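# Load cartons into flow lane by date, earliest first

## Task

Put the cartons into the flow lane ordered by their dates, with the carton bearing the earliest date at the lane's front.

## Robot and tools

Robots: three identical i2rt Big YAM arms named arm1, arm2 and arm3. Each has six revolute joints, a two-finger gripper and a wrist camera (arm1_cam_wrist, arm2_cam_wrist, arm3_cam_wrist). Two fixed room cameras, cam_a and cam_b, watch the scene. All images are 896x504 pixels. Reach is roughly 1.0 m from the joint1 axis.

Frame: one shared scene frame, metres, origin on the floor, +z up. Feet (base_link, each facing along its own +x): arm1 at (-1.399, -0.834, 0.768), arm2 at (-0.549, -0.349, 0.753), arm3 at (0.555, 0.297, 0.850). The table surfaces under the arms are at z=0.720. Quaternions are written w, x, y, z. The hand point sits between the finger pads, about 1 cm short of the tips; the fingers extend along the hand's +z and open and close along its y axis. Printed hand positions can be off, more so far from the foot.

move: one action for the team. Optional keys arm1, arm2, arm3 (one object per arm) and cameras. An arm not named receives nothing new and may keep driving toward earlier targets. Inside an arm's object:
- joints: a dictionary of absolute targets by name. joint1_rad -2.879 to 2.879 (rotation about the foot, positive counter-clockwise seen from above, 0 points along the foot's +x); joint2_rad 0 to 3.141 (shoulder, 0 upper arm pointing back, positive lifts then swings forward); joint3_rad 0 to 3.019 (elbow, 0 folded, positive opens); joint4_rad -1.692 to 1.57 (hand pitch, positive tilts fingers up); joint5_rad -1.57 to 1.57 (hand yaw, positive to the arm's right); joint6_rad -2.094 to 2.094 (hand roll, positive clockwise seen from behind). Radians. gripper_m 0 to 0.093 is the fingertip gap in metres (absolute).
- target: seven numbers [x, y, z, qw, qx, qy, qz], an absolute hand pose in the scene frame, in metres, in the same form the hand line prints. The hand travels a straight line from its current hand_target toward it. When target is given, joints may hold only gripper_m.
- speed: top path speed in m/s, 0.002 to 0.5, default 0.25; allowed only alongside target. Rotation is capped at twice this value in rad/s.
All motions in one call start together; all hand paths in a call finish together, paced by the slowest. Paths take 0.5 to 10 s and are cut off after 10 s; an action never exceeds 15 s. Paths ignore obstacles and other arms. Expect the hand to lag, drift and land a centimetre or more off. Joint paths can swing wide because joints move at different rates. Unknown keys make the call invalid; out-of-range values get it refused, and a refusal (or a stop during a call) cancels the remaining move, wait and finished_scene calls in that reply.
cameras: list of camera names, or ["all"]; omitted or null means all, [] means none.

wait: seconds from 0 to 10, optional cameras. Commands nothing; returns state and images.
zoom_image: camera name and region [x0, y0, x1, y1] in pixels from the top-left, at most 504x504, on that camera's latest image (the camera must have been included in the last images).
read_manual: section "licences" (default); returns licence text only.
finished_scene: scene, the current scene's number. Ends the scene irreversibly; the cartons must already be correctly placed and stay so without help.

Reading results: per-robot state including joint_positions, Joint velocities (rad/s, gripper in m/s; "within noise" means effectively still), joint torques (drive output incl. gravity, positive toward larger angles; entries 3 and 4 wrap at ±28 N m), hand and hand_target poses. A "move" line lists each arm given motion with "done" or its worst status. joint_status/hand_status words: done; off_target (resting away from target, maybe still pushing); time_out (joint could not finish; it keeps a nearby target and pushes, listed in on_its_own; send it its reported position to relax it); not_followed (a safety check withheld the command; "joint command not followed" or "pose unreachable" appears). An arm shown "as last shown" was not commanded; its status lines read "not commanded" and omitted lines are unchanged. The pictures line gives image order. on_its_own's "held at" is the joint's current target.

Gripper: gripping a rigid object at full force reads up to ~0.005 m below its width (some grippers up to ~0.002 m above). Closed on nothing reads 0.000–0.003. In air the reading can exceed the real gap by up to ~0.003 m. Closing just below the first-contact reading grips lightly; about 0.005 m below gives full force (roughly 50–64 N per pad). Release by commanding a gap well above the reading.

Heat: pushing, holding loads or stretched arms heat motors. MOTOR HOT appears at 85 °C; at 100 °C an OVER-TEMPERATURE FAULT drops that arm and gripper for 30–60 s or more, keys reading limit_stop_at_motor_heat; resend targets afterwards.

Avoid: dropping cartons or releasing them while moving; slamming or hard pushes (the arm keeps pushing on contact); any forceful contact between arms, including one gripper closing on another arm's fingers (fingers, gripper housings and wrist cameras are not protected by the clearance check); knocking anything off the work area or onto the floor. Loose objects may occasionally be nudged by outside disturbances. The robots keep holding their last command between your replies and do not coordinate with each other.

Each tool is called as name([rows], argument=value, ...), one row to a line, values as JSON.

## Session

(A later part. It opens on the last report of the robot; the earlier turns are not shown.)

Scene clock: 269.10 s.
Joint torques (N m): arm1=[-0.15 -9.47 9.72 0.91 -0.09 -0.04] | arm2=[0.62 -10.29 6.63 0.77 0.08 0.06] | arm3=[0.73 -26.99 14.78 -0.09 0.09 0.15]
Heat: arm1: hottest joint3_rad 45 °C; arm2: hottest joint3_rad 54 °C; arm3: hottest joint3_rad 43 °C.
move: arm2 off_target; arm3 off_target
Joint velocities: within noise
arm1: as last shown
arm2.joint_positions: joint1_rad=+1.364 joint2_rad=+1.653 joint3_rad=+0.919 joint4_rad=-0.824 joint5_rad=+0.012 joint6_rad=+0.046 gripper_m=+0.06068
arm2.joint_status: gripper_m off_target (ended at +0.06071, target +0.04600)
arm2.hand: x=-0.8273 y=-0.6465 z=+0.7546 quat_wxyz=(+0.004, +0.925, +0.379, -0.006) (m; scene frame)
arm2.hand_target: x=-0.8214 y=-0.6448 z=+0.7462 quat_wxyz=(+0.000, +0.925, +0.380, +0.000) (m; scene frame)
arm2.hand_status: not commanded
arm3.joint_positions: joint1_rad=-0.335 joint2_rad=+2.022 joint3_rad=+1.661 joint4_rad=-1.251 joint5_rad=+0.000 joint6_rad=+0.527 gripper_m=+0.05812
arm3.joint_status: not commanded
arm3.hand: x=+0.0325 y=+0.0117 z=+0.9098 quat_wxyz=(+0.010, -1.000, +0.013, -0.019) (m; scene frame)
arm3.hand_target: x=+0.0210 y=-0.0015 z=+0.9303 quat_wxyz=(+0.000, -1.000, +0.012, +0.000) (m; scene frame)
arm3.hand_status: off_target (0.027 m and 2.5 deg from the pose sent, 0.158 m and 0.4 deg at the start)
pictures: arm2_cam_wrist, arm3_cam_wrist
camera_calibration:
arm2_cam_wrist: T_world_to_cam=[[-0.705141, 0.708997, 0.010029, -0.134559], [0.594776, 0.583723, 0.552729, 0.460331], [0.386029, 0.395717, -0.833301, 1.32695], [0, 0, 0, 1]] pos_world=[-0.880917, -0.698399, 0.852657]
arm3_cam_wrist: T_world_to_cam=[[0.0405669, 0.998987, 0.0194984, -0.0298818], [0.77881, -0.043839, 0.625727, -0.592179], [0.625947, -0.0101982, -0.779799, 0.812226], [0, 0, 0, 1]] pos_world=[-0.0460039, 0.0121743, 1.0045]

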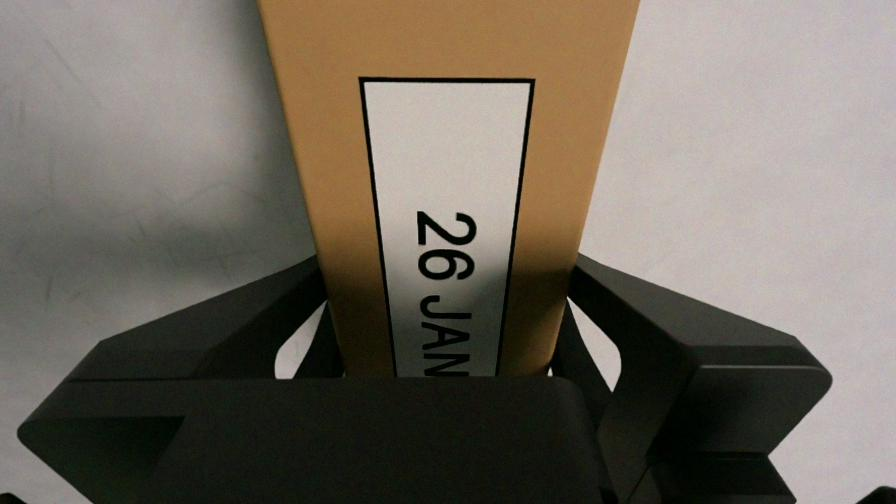

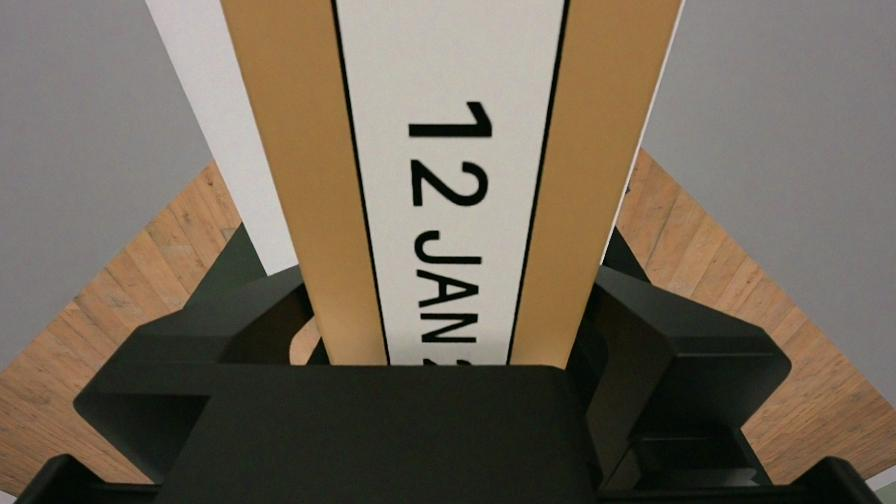

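move(arm3={"target": [0.25, -0.01, 0.94, 0, 0.9999, -0.012, 0], "speed": 0.4}, arm2={"target": [-0.825, -0.645, 0.95, 0, 0.925, 0.38, 0], "speed": 0.3}, cameras=["cam_b"])

move(arm3={"target": [0.5, -0.345, 0.86, 0, 1, 0, 0], "speed": 0.4}, arm2={"joints": {"joint1_rad": -1.742, "joint2_rad": 1.349, "joint3_rad": 1.159, "joint4_rad": -1.381, "joint5_rad": 0, "joint6_rad": 0.86}}, cameras=["arm2_cam_wrist", "arm3_cam_wrist", "cam_b"])

Scene clock: 277.43 s.
Joint torques (N m): arm1=[-0.15 -9.47 9.73 0.9 -0.1 -0.03] | arm2=[0.67 -9.58 15.47 -0.32 0.03 0.07] | arm3=[0.62 -19.55 10.25 0.61 0.21 0.16]
Heat: arm1: hottest joint3_rad 45 °C; arm2: hottest joint3_rad 53 °C; arm3: hottest joint3_rad 43 °C.
move: arm2 off_target; arm3 off_target
Joint velocities: within noise
arm1: as last shown
arm2.joint_positions: joint1_rad=+1.364 joint2_rad=+1.410 joint3_rad=+1.142 joint4_rad=-1.368 joint5_rad=+0.013 joint6_rad=+0.046 gripper_m=+0.06068
arm2.joint_status: not commanded
arm2.hand: x=-0.8107 y=-0.6247 z=+0.9227 quat_wxyz=(-0.012, +0.925, +0.380, +0.029) (m; scene frame)
arm2.hand_target: x=-0.8236 y=-0.6436 z=+0.9501 quat_wxyz=(+0.001, +0.925, +0.380, +0.000) (m; scene frame)
arm2.hand_status: off_target (0.037 m and 3.6 deg from the pose sent, 0.195 m and 0.9 deg at the start; pose on its path clipped on 4 of 53 steps)
arm3.joint_positions: joint1_rad=-0.050 joint2_rad=+1.597 joint3_rad=+1.099 joint4_rad=-1.111 joint5_rad=-0.002 joint6_rad=+0.807 gripper_m=+0.05812
arm3.joint_status: not commanded
arm3.hand: x=+0.2535 y=-0.0038 z=+0.9287 quat_wxyz=(+0.013, -1.000, +0.010, -0.015) (m; scene frame)
arm3.hand_target: x=+0.2501 y=-0.0099 z=+0.9401 quat_wxyz=(+0.000, -1.000, +0.012, +0.000) (m; scene frame)
arm3.hand_status: off_target (0.013 m and 2.3 deg from the pose sent, 0.221 m and 2.5 deg at the start)
pictures: cam_b

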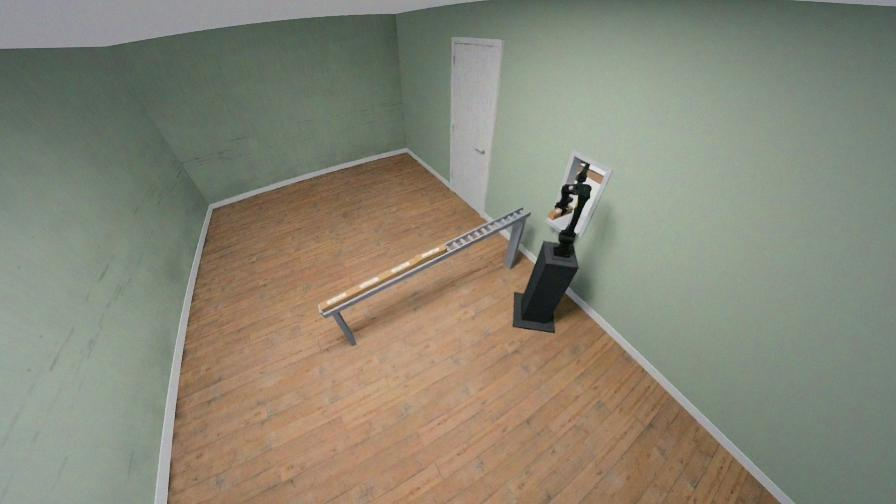

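Scene clock: 280.03 s.
Joint torques (N m): arm1=[-0.21 -9.47 9.73 0.9 -0.1 -0.04] | arm2=[-0.44 -10.87 10.91 -0.27 -0.04 0.08] | arm3=[-0.73 -27.52 14.8 -0.18 0.24 0.16]
Heat: arm1: hottest joint3_rad 45 °C; arm2: hottest joint3_rad 53 °C; arm3: hottest joint3_rad 44 °C.
move: arm2 done; arm3 off_target
Joint velocities: within noise
arm1: as last shown
arm2.joint_positions: joint1_rad=-1.738 joint2_rad=+1.368 joint3_rad=+1.142 joint4_rad=-1.370 joint5_rad=+0.002 joint6_rad=+0.850 gripper_m=+0.06069
arm2.joint_status: all done
arm2.hand: x=-0.3042 y=-0.0599 z=+0.9358 quat_wxyz=(+0.003, +0.007, -1.000, +0.016) (m; scene frame)
arm2.hand_target: x=-0.3024 y=-0.0592 z=+0.9489 quat_wxyz=(-0.005, +0.000, -1.000, +0.006) (m; scene frame)
arm2.hand_status: not commanded
arm3.joint_positions: joint1_rad=+0.659 joint2_rad=+2.165 joint3_rad=+1.715 joint4_rad=-1.160 joint5_rad=-0.002 joint6_rad=+1.478 gripper_m=+0.05812
arm3.joint_status: not commanded
arm3.hand: x=+0.5073 y=-0.3250 z=+0.8442 quat_wxyz=(+0.020, -1.000, -0.009, -0.003) (m; scene frame)
arm3.hand_target: x=+0.4999 y=-0.3438 z=+0.8603 quat_wxyz=(+0.000, -1.000, +0.000, +0.000) (m; scene frame)
arm3.hand_status: off_target (0.026 m and 2.5 deg from the pose sent, 0.426 m and 2.6 deg at the start; pose on its path clipped on 1 of 78 steps)
pictures: arm2_cam_wrist, arm3_cam_wrist, cam_b
camera_calibration:
arm2_cam_wrist: T_world_to_cam=[[0.0186434, -0.998798, 0.0453423, -0.0985404], [-0.821596, 0.0105392, 0.569973, -0.774632], [-0.569765, -0.0478793, -0.820411, 0.714518], [0, 0, 0, 1]] pos_world=[-0.22749, -0.0560473, 1.03219]
arm3_cam_wrist: T_world_to_cam=[[-0.00154726, 0.99932, 0.0368293, 0.295441], [0.799293, -0.0208964, 0.600578, -0.917448], [0.600939, 0.0303667, -0.798717, 0.50236], [0, 0, 0, 1]] pos_world=[0.431879, -0.329667, 0.941362]

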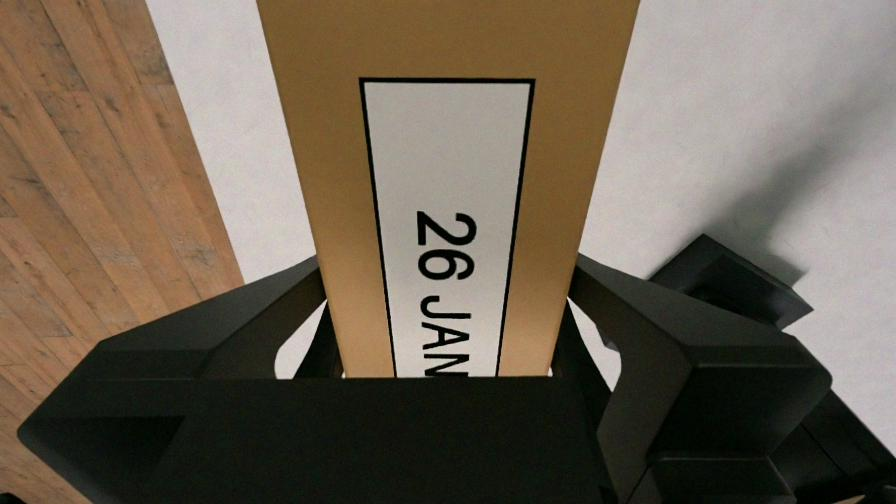

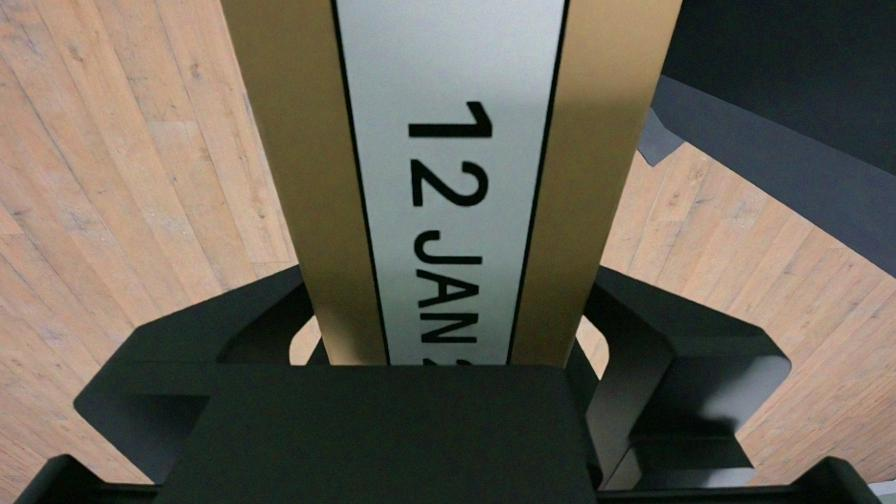

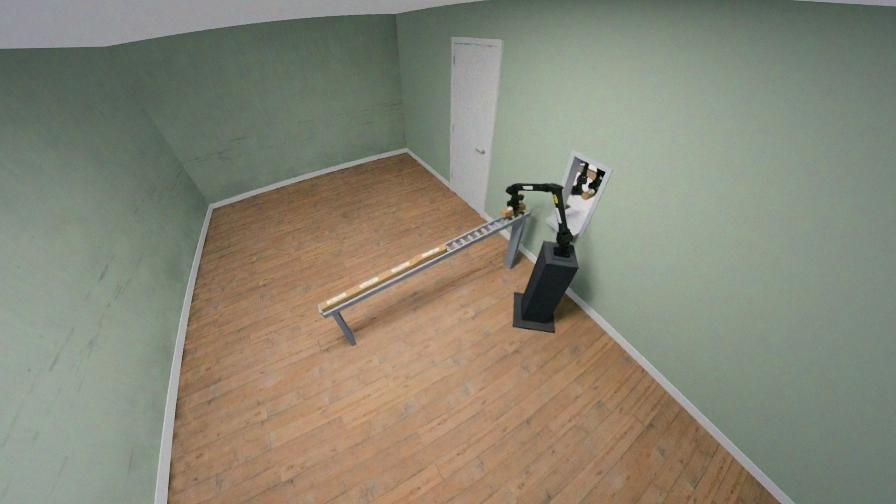

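move(arm3={"target": [0.5, -0.334, 0.8, 0, 1, 0, 0], "speed": 0.15}, arm2={"target": [0.011, -0.003, 0.935, 0, 0, 1, 0], "speed": 0.3}, cameras=["arm2_cam_wrist", "arm3_cam_wrist"])

move(arm3={"target": [0.5, -0.332, 0.772, 0, 1, 0, 0], "speed": 0.06}, arm2={"target": [0.011, -0.003, 0.81, 0, 0, 1, 0], "speed": 0.18}, cameras=["arm2_cam_wrist", "arm3_cam_wrist"])

Scene clock: 291.30 s.
Joint torques (N m): arm1=[-0.21 -9.41 9.72 0.9 -0.09 -0.04] | arm2=[-0.26 -21.07 16.38 -0.32 -0.09 -0.11] | arm3=[-0.73 -27.93 10.06 0.55 0.25 0.14]
Heat: arm1: hottest joint3_rad 45 °C; arm2: hottest joint3_rad 54 °C; arm3: hottest joint3_rad 45 °C.
move: arm2 off_target; arm3 done
Joint velocities: within noise
arm1: as last shown
arm2.joint_positions: joint1_rad=-2.056 joint2_rad=+2.106 joint3_rad=+2.039 joint4_rad=-1.574 joint5_rad=-0.012 joint6_rad=+0.558 gripper_m=+0.06069
arm2.joint_status: not commanded
arm2.hand: x=-0.0064 y=-0.0149 z=+0.9053 quat_wxyz=(+0.028, -0.006, -0.999, +0.019) (m; scene frame)
arm2.hand_target: x=+0.0089 y=-0.0044 z=+0.9354 quat_wxyz=(-0.001, +0.000, -1.000, +0.000) (m; scene frame)
arm2.hand_status: off_target (0.036 m and 4.0 deg from the pose sent, 0.320 m and 2.1 deg at the start)
arm3.joint_positions: joint1_rad=+0.659 joint2_rad=+2.216 joint3_rad=+1.676 joint4_rad=-1.044 joint5_rad=-0.002 joint6_rad=+1.478 gripper_m=+0.05812
arm3.joint_status: not commanded
arm3.hand: x=+0.5071 y=-0.3290 z=+0.7999 quat_wxyz=(+0.007, -1.000, -0.008, -0.002) (m; scene frame)
arm3.hand_target: x=+0.4999 y=-0.3339 z=+0.8000 quat_wxyz=(+0.000, -1.000, +0.000, +0.000) (m; scene frame)
arm3.hand_status: done (0.009 m and 1.3 deg from the pose sent, 0.046 m and 2.5 deg at the start)
pictures: arm2_cam_wrist, arm3_cam_wrist
camera_calibration:
arm2_cam_wrist: T_world_to_cam=[[-0.00631569, -0.998661, 0.0513423, -0.0633671], [-0.791545, 0.0363681, 0.610028, -0.548704], [-0.611078, -0.036787, -0.790715, 0.834229], [0, 0, 0, 1]] pos_world=[0.0750552, -0.0126382, 0.997615]
arm3_cam_wrist: T_world_to_cam=[[-0.00110089, 0.999943, 0.0105852, 0.32192], [0.8005, -0.00546284, 0.599308, -0.885252], [0.599332, 0.00913323, -0.800449, 0.46238], [0, 0, 0, 1]] pos_world=[0.43188, -0.330961, 0.897242]

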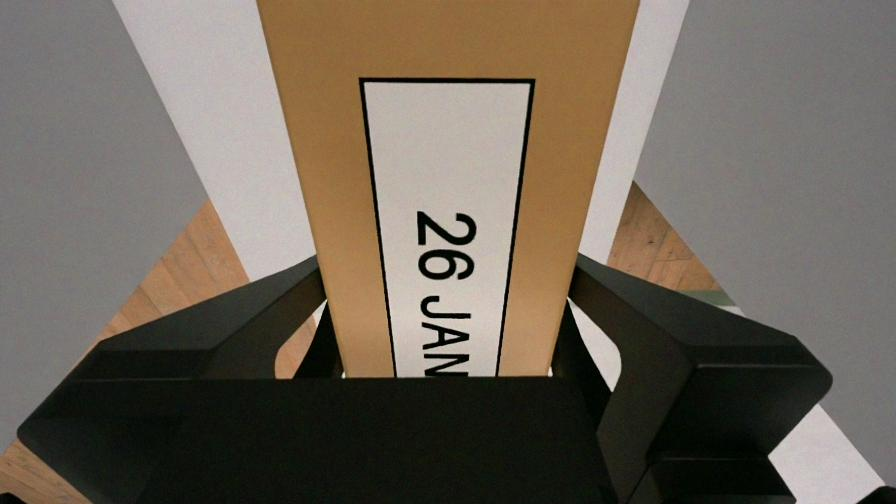

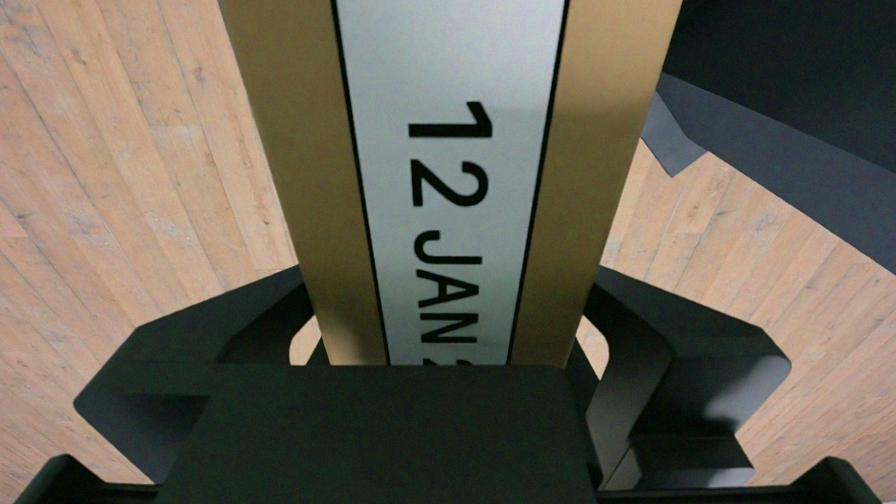

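Scene clock: 292.83 s.
Joint torques (N m): arm1=[-0.15 -9.52 9.72 0.91 -0.09 -0.04] | arm2=[0.03 -22.89 9.68 0.5 -0.09 -0.1] | arm3=[-0.62 -26.7 9.32 0.88 0.03 0.07]
Heat: arm1: hottest joint3_rad 45 °C; arm2: hottest joint3_rad 54 °C; arm3: hottest joint3_rad 45 °C.
move: arm2 off_target; arm3 off_target
Joint velocities: within noise
arm1.joint_positions: joint1_rad=+1.212 joint2_rad=+1.195 joint3_rad=+1.295 joint4_rad=-1.307 joint5_rad=+0.002 joint6_rad=-0.792 gripper_m=+0.09195
arm1.joint_status: not commanded
arm1.hand: x=-1.1239 y=-1.1443 z=+1.0827 quat_wxyz=(-0.124, -0.025, -0.983, +0.130) (m; scene frame)
arm1.hand_target: x=-1.1252 y=-1.1498 z=+1.0836 quat_wxyz=(-0.126, -0.026, -0.983, +0.133) (m; scene frame)
arm1.hand_status: not commanded
arm2.joint_positions: joint1_rad=-2.056 joint2_rad=+2.186 joint3_rad=+1.891 joint4_rad=-1.304 joint5_rad=-0.012 joint6_rad=+0.558 gripper_m=+0.06069
arm2.joint_status: not commanded
arm2.hand: x=+0.0092 y=-0.0073 z=+0.7980 quat_wxyz=(+0.010, -0.006, -1.000, +0.008) (m; scene frame)
arm2.hand_target: x=+0.0110 y=-0.0031 z=+0.8100 quat_wxyz=(+0.000, +0.000, -1.000, +0.000) (m; scene frame)
arm2.hand_status: off_target (0.013 m and 1.7 deg from the pose sent, 0.097 m and 4.0 deg at the start)
arm3.joint_positions: joint1_rad=+0.659 joint2_rad=+2.237 joint3_rad=+1.663 joint4_rad=-0.995 joint5_rad=+0.004 joint6_rad=+1.485 gripper_m=+0.05812
arm3.joint_status: not commanded
arm3.hand: x=+0.5060 y=-0.3313 z=+0.7831 quat_wxyz=(-0.001, -1.000, -0.005, +0.001) (m; scene frame)
arm3.hand_target: x=+0.5001 y=-0.3317 z=+0.7721 quat_wxyz=(+0.000, -1.000, +0.000, +0.000) (m; scene frame)
arm3.hand_status: off_target (0.013 m and 0.6 deg from the pose sent, 0.029 m and 1.3 deg at the start)
pictures: arm2_cam_wrist, arm3_cam_wrist
camera_calibration:
arm2_cam_wrist: T_world_to_cam=[[-0.00723762, -0.999547, 0.029214, -0.0324825], [-0.812598, 0.0229051, 0.582374, -0.449138], [-0.582779, -0.0195243, -0.812396, 0.776431], [0, 0, 0, 1]] pos_world=[0.0872836, -0.00702091, 0.893285]
arm3_cam_wrist: T_world_to_cam=[[0.00504746, 0.999977, -0.00450537, 0.33315], [0.804581, -0.00138564, 0.593842, -0.870672], [0.593822, -0.00662233, -0.804569, 0.450403], [0, 0, 0, 1]] pos_world=[0.431385, -0.331366, 0.880922]

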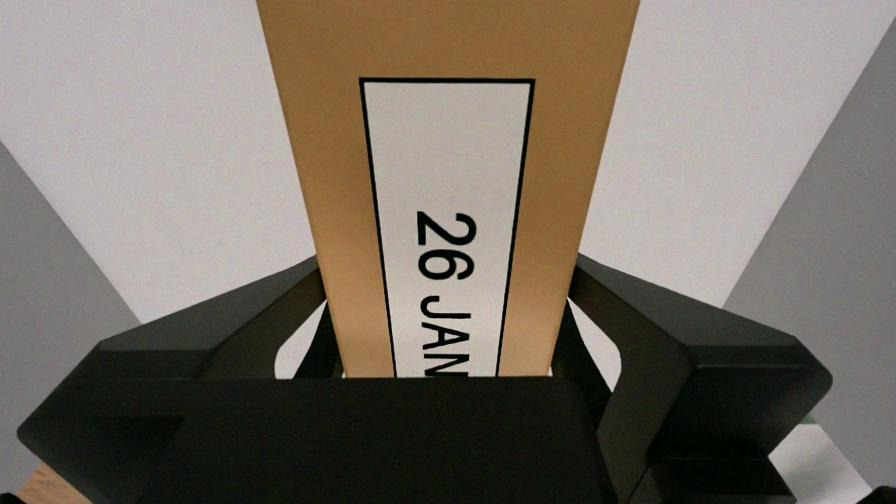

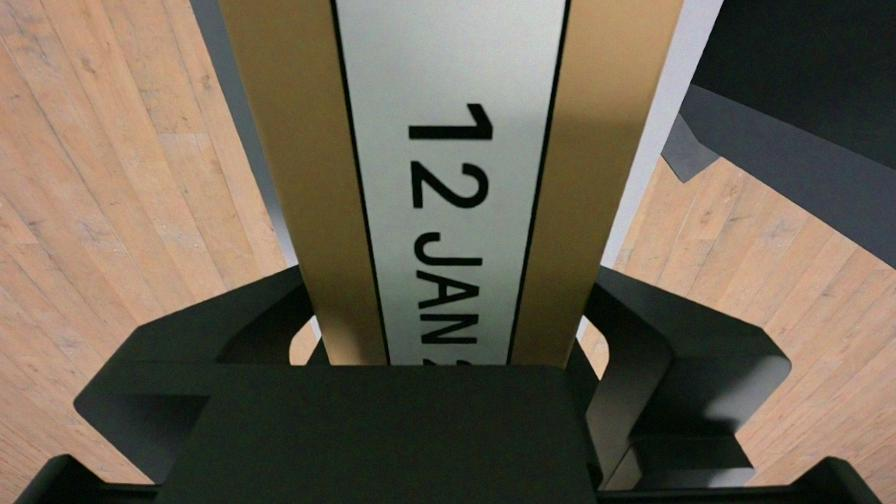

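move(arm3={"joints": {"gripper_m": 0.078}}, arm2={"target": [0.011, -0.001, 0.766, 0, 0, 1, 0], "speed": 0.05}, cameras=["arm3_cam_wrist", "arm2_cam_wrist"])

move(arm3={"target": [0.5, -0.332, 0.86, 0, 1, 0, 0], "speed": 0.12}, arm2={"joints": {"gripper_m": 0.08}}, cameras=["arm3_cam_wrist", "arm2_cam_wrist"])

Scene clock: 297.93 s.
Joint torques (N m): arm1=[-0.21 -9.47 9.72 0.9 -0.09 -0.03] | arm2=[0.21 -20.48 8.29 0.81 -0.11 -0.07] | arm3=[-0.79 -26.64 9.7 0.77 0.06 0.08]
Heat: arm1: hottest joint3_rad 45 °C; arm2: hottest joint3_rad 54 °C; arm3: hottest joint3_rad 45 °C.
move: arm2 off_target; arm3 done
Joint velocities: within noise
arm1: as last shown
arm2.joint_positions: joint1_rad=-2.056 joint2_rad=+2.197 joint3_rad=+1.861 joint4_rad=-1.220 joint5_rad=-0.012 joint6_rad=+0.558 gripper_m=+0.06069
arm2.joint_status: not commanded
arm2.hand: x=+0.0167 y=-0.0031 z=+0.7800 quat_wxyz=(-0.008, -0.006, -1.000, -0.003) (m; scene frame)
arm2.hand_target: x=+0.0110 y=-0.0012 z=+0.7662 quat_wxyz=(+0.000, +0.000, -1.000, +0.000) (m; scene frame)
arm2.hand_status: off_target (0.015 m and 1.2 deg from the pose sent, 0.033 m and 1.7 deg at the start)
arm3.joint_positions: joint1_rad=+0.659 joint2_rad=+2.237 joint3_rad=+1.659 joint4_rad=-0.993 joint5_rad=+0.004 joint6_rad=+1.485 gripper_m=+0.07718
arm3.joint_status: all done
arm3.hand: x=+0.5062 y=-0.3297 z=+0.7816 quat_wxyz=(+0.000, -1.000, -0.005, +0.001) (m; scene frame)
arm3.hand_target: x=+0.5001 y=-0.3317 z=+0.7721 quat_wxyz=(+0.000, -1.000, +0.000, +0.000) (m; scene frame)
arm3.hand_status: not commanded
pictures: arm2_cam_wrist, arm3_cam_wrist
camera_calibration:
arm2_cam_wrist: T_world_to_cam=[[-0.00720683, -0.999949, 0.00713701, -0.0105122], [-0.833456, 0.00995026, 0.552497, -0.409051], [-0.552539, -0.00196663, -0.833485, 0.782236], [0, 0, 0, 1]] pos_world=[0.0912145, -0.00490316, 0.878056]
arm3_cam_wrist: T_world_to_cam=[[0.00503836, 0.999985, -0.00192181, 0.329478], [0.80424, -0.00290996, 0.594298, -0.870698], [0.594284, -0.00453988, -0.804243, 0.449289], [0, 0, 0, 1]] pos_world=[0.431585, -0.329967, 0.879425]

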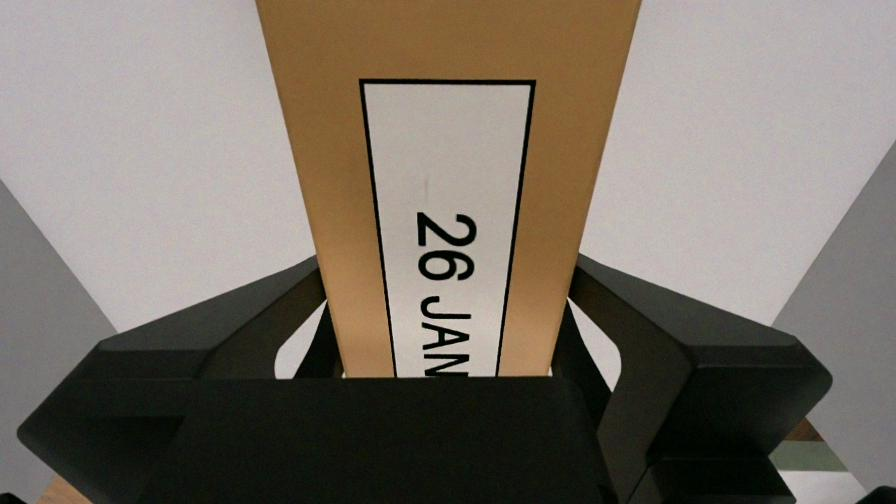

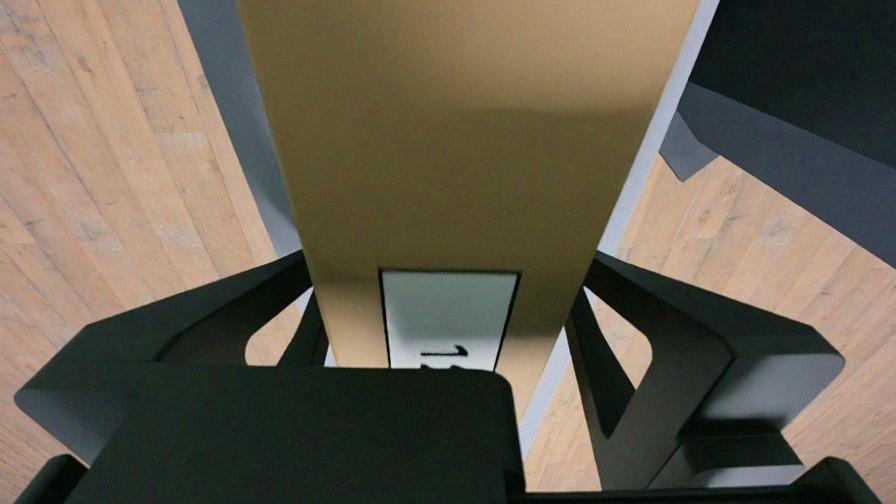

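Scene clock: 299.50 s.
Joint torques (N m): arm1=[-0.09 -9.47 9.73 0.91 -0.09 -0.03] | arm2=[0.21 -20.48 8.31 0.76 -0.05 -0.07] | arm3=[-0.73 -25.7 12.42 -0.08 0.07 0.06]
Heat: arm1: hottest joint3_rad 45 °C; arm2: hottest joint3_rad 53 °C; arm3: hottest joint3_rad 45 °C.
move: arm2 done; arm3 done
Joint velocities: within noise
arm1: as last shown
arm2.joint_positions: joint1_rad=-2.056 joint2_rad=+2.197 joint3_rad=+1.861 joint4_rad=-1.219 joint5_rad=-0.013 joint6_rad=+0.558 gripper_m=+0.07994
arm2.joint_status: all done
arm2.hand: x=+0.0168 y=-0.0027 z=+0.7800 quat_wxyz=(-0.008, -0.006, -1.000, -0.004) (m; scene frame)
arm2.hand_target: x=+0.0109 y=-0.0012 z=+0.7662 quat_wxyz=(+0.000, +0.000, -1.000, +0.000) (m; scene frame)
arm2.hand_status: not commanded
arm3.joint_positions: joint1_rad=+0.659 joint2_rad=+2.118 joint3_rad=+1.689 joint4_rad=-1.137 joint5_rad=+0.003 joint6_rad=+1.485 gripper_m=+0.07794
arm3.joint_status: not commanded
arm3.hand: x=+0.5063 y=-0.3260 z=+0.8638 quat_wxyz=(-0.002, -1.000, -0.005, +0.001) (m; scene frame)
arm3.hand_target: x=+0.5000 y=-0.3317 z=+0.8600 quat_wxyz=(+0.000, -1.000, +0.000, +0.000) (m; scene frame)
arm3.hand_status: done (0.010 m and 0.7 deg from the pose sent, 0.079 m and 0.6 deg at the start)
pictures: arm2_cam_wrist, arm3_cam_wrist
camera_calibration:
arm2_cam_wrist: T_world_to_cam=[[-0.00721418, -0.99996, 0.00519395, -0.00860314], [-0.833583, 0.00888271, 0.552323, -0.408809], [-0.552347, -0.000345027, -0.833614, 0.782394], [0, 0, 0, 1]] pos_world=[0.0913147, -0.00470152, 0.878054]
arm3_cam_wrist: T_world_to_cam=[[0.00502656, 0.999964, -0.0068623, 0.330282], [0.804234, 0.0000358275, 0.594313, -0.918749], [0.594292, -0.00850625, -0.804204, 0.513962], [0, 0, 0, 1]] pos_world=[0.431785, -0.325866, 0.961622]

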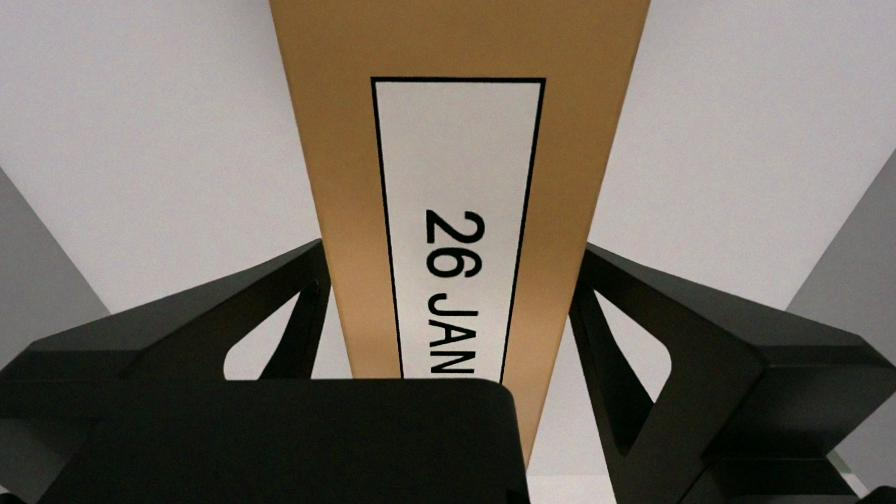

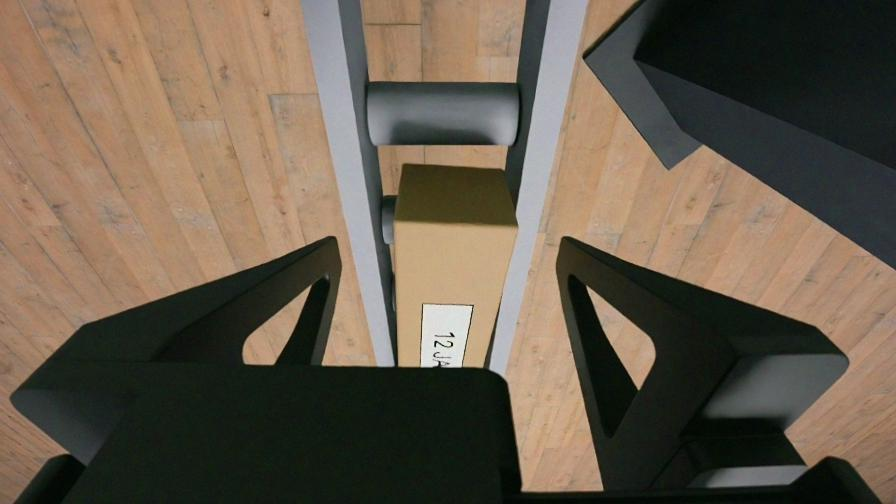

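move(arm3={"target": [0.49, -0.3, 0.94, 0, 1, 0, 0], "speed": 0.2, "joints": {"gripper_m": 0.093}}, arm2={"target": [0.008, -0.003, 0.9, 0, 0, 1, 0], "speed": 0.2}, cameras=["arm3_cam_wrist", "arm2_cam_wrist", "cam_b"])

move(arm2={"joints": {"joint1_rad": -1.742, "joint2_rad": 1.349, "joint3_rad": 1.159, "joint4_rad": -1.381, "joint5_rad": 0, "joint6_rad": 0.86, "gripper_m": 0.093}}, arm3={"target": [0.25, -0.01, 0.94, 0, 1, 0, 0], "speed": 0.35}, cameras=["cam_b"])

Scene clock: 307.53 s.
Joint torques (N m): arm1=[-0.15 -9.41 9.72 0.9 -0.1 -0.04] | arm2=[-0.03 -18.67 14.31 -0.23 0.07 -0.1] | arm3=[-0.67 -25.11 10.18 0.01 0.08 -0.03]
Heat: arm1: hottest joint3_rad 45 °C; arm2: hottest joint3_rad 53 °C; arm3: hottest joint3_rad 44 °C.
move: arm2 off_target; arm3 done
Joint velocities: within noise
arm1: as last shown
arm2.joint_positions: joint1_rad=-2.055 joint2_rad=+2.087 joint3_rad=+1.976 joint4_rad=-1.486 joint5_rad=-0.016 joint6_rad=+0.558 gripper_m=+0.07996
arm2.joint_status: not commanded
arm2.hand: x=-0.0035 y=-0.0123 z=+0.8925 quat_wxyz=(+0.010, -0.006, -1.000, +0.006) (m; scene frame)
arm2.hand_target: x=+0.0074 y=-0.0035 z=+0.9001 quat_wxyz=(-0.001, +0.000, -1.000, +0.000) (m; scene frame)
arm2.hand_status: off_target (0.017 m and 1.5 deg from the pose sent, 0.120 m and 1.2 deg at the start)
arm3.joint_positions: joint1_rad=+0.639 joint2_rad=+1.975 joint3_rad=+1.685 joint4_rad=-1.258 joint5_rad=+0.003 joint6_rad=+1.474 gripper_m=+0.09291
arm3.joint_status: all done
arm3.hand: x=+0.4956 y=-0.3043 z=+0.9469 quat_wxyz=(-0.011, -1.000, -0.001, +0.002) (m; scene frame)
arm3.hand_target: x=+0.4902 y=-0.2999 z=+0.9400 quat_wxyz=(+0.000, -1.000, +0.000, +0.000) (m; scene frame)
arm3.hand_status: done (0.010 m and 1.3 deg from the pose sent, 0.082 m and 0.7 deg at the start)
pictures: arm2_cam_wrist, arm3_cam_wrist, cam_b
camera_calibration:
arm2_cam_wrist: T_world_to_cam=[[-0.00681049, -0.99967, 0.0247748, -0.0363775], [-0.812628, 0.0199708, 0.582441, -0.514468], [-0.582743, -0.016166, -0.812496, 0.845832], [0, 0, 0, 1]] pos_world=[0.0745839, -0.0124175, 0.987783]
arm3_cam_wrist: T_world_to_cam=[[0.014202, 0.999604, -0.0242786, 0.321042], [0.805213, 0.00296225, 0.592978, -0.957723], [0.592816, -0.0279709, -0.804852, 0.582846], [0, 0, 0, 1]] pos_world=[0.421091, -0.301776, 1.04481]

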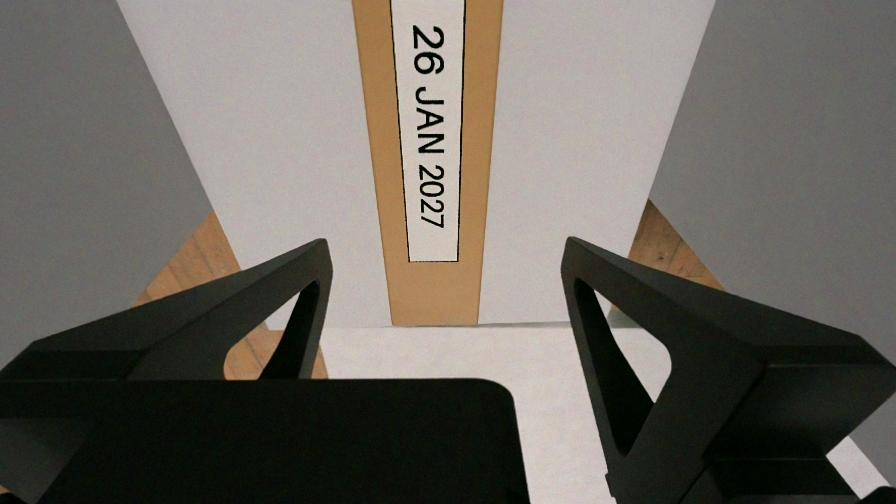

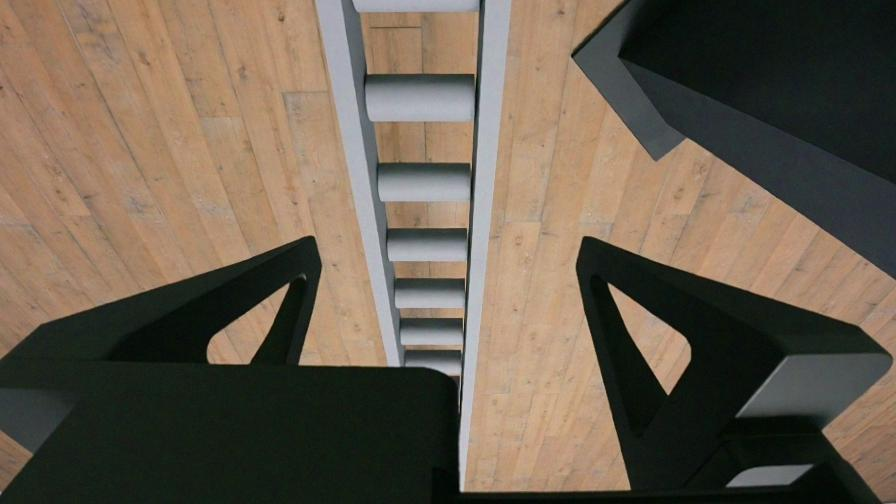

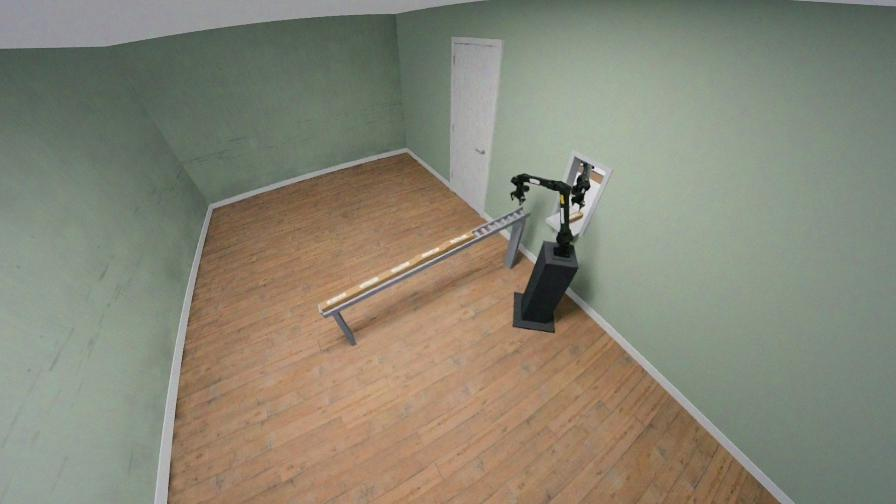

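Scene clock: 309.73 s.
Joint torques (N m): arm1=[-0.21 -9.52 9.73 0.91 -0.09 -0.04] | arm2=[0.03 -9 8.65 0.46 0.06 0.09] | arm3=[0.38 -17.9 9.66 0.66 0 -0.03]
Heat: arm1: hottest joint3_rad 45 °C; arm2: hottest joint3_rad 53 °C; arm3: hottest joint3_rad 44 °C.
move: arm2 done; arm3 done
Joint velocities: within noise
arm1: as last shown
arm2.joint_positions: joint1_rad=-1.745 joint2_rad=+1.347 joint3_rad=+1.174 joint4_rad=-1.385 joint5_rad=+0.000 joint6_rad=+0.849 gripper_m=+0.09292
arm2.joint_status: all done
arm2.hand: x=-0.2994 y=-0.0571 z=+0.9550 quat_wxyz=(-0.009, +0.004, -1.000, +0.001) (m; scene frame)
arm2.hand_target: x=-0.3025 y=-0.0592 z=+0.9488 quat_wxyz=(-0.004, +0.000, -1.000, +0.006) (m; scene frame)
arm2.hand_status: not commanded
arm3.joint_positions: joint1_rad=-0.043 joint2_rad=+1.580 joint3_rad=+1.108 joint4_rad=-1.111 joint5_rad=+0.004 joint6_rad=+0.801 gripper_m=+0.09291
arm3.joint_status: not commanded
arm3.hand: x=+0.2516 y=-0.0084 z=+0.9384 quat_wxyz=(+0.006, -1.000, +0.004, -0.004) (m; scene frame)
arm3.hand_target: x=+0.2500 y=-0.0101 z=+0.9400 quat_wxyz=(+0.000, -1.000, +0.000, +0.000) (m; scene frame)
arm3.hand_status: done (0.003 m and 0.9 deg from the pose sent, 0.383 m and 1.3 deg at the start)
pictures: cam_b

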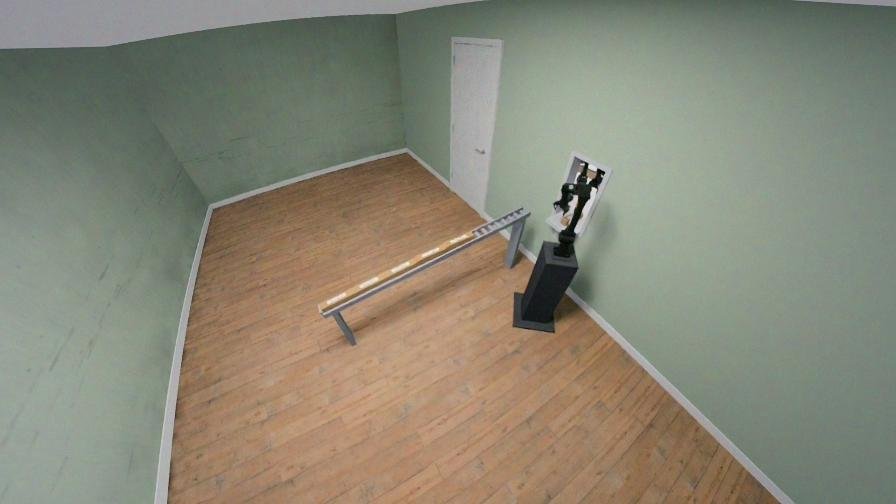

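move(arm2={"joints": {"joint1_rad": 0, "joint2_rad": 1.349, "joint3_rad": 1.159, "joint4_rad": -1.381, "joint5_rad": 0, "joint6_rad": 0}}, arm3={"target": [-0.002, -0.006, 0.89, 0, 1, 0, 0], "speed": 0.3}, cameras=["arm3_cam_wrist"])

move(arm3={"target": [-0.004, -0.002, 0.825, 0, 1, 0, 0], "speed": 0.2}, cameras=["arm3_cam_wrist"])

Scene clock: 321.13 s.
Joint torques (N m): arm1=[-0.15 -9.52 9.74 0.91 -0.09 -0.04] | arm2=[0.32 -9.05 8.68 0.38 -0.01 -0.12] | arm3=[-0.03 -24.53 14.09 0.03 0 -0.04]
Heat: arm1: hottest joint3_rad 45 °C; arm2: hottest joint3_rad 53 °C; arm3: hottest joint3_rad 44 °C.
move: arm2 done; arm3 off_target
Joint velocities: within noise
arm1: as last shown
arm2.joint_positions: joint1_rad=-0.005 joint2_rad=+1.347 joint3_rad=+1.174 joint4_rad=-1.382 joint5_rad=+0.000 joint6_rad=+0.010 gripper_m=+0.09296
arm2.joint_status: all done
arm2.hand: x=-0.8788 y=-0.1476 z=+0.9506 quat_wxyz=(+0.003, +0.962, -0.274, -0.001) (m; scene frame)
arm2.hand_target: x=-0.8761 y=-0.1513 z=+0.9446 quat_wxyz=(+0.004, +0.964, -0.266, +0.006) (m; scene frame)
arm2.hand_status: not commanded
arm3.joint_positions: joint1_rad=-0.335 joint2_rad=+2.079 joint3_rad=+1.712 joint4_rad=-1.202 joint5_rad=+0.003 joint6_rad=+0.509 gripper_m=+0.09291
arm3.joint_status: not commanded
arm3.hand: x=+0.0078 y=-0.0006 z=+0.8943 quat_wxyz=(+0.001, -1.000, +0.004, +0.001) (m; scene frame)
arm3.hand_target: x=-0.0016 y=-0.0059 z=+0.8900 quat_wxyz=(+0.000, -1.000, +0.000, +0.000) (m; scene frame)
arm3.hand_status: off_target (0.012 m and 0.5 deg from the pose sent, 0.258 m and 0.9 deg at the start)
pictures: arm3_cam_wrist
camera_calibration:
arm3_cam_wrist: T_world_to_cam=[[0.0241779, 0.999707, -0.000934354, 0.00223783], [0.803998, -0.0188892, 0.594332, -0.535936], [0.59414, -0.0151209, -0.804219, 0.837582], [0, 0, 0, 1]] pos_world=[-0.0668033, 0.000304422, 0.992125]

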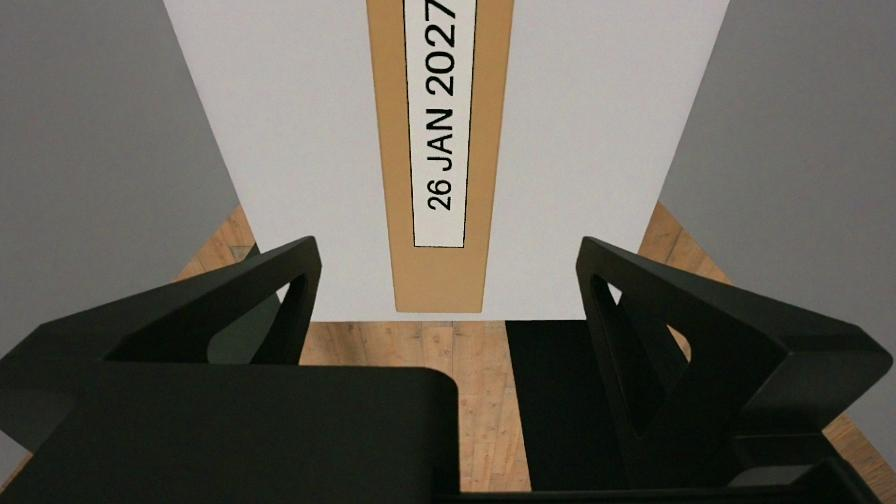

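Scene clock: 322.27 s.
Joint torques (N m): arm1=[-0.21 -9.52 9.73 0.9 -0.09 -0.03] | arm2=[0.32 -9.05 8.66 0.39 0 -0.11] | arm3=[-0.38 -26.23 10.44 0.75 -0.02 -0.03]
Heat: arm1: hottest joint3_rad 45 °C; arm2: hottest joint3_rad 53 °C; arm3: hottest joint3_rad 44 °C.
move: arm3 off_target
Joint velocities: within noise
arm1, arm2: as last shown
arm3.joint_positions: joint1_rad=-0.335 joint2_rad=+2.161 joint3_rad=+1.692 joint4_rad=-1.092 joint5_rad=+0.003 joint6_rad=+0.502 gripper_m=+0.09291
arm3.joint_status: not commanded
arm3.hand: x=-0.0003 y=-0.0051 z=+0.8377 quat_wxyz=(-0.001, -1.000, +0.001, +0.004) (m; scene frame)
arm3.hand_target: x=-0.0036 y=-0.0019 z=+0.8251 quat_wxyz=(+0.000, -1.000, +0.000, +0.000) (m; scene frame)
arm3.hand_status: off_target (0.014 m and 0.5 deg from the pose sent, 0.070 m and 0.5 deg at the start)
pictures: arm3_cam_wrist
camera_calibration:
arm3_cam_wrist: T_world_to_cam=[[0.0169253, 0.999847, -0.00452821, 0.00977732], [0.807855, -0.0110065, 0.589278, -0.491613], [0.589138, -0.0136319, -0.807918, 0.799801], [0, 0, 0, 1]] pos_world=[-0.0742063, -0.004284, 0.935914]

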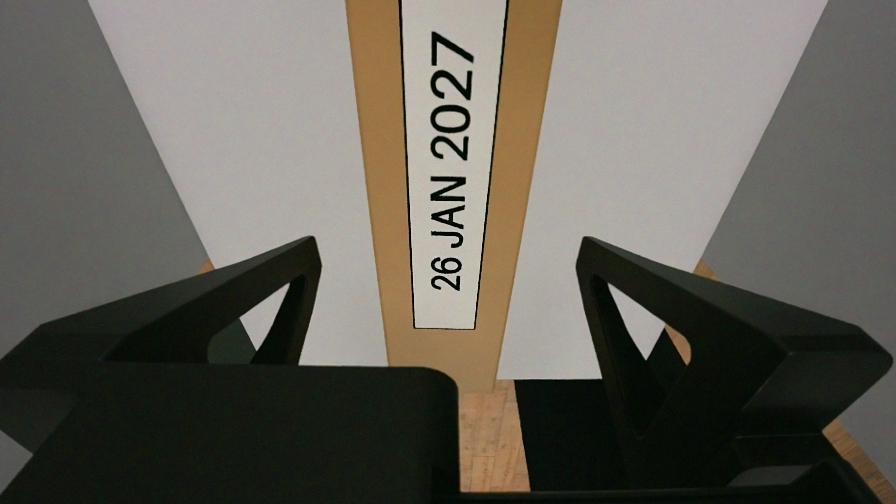

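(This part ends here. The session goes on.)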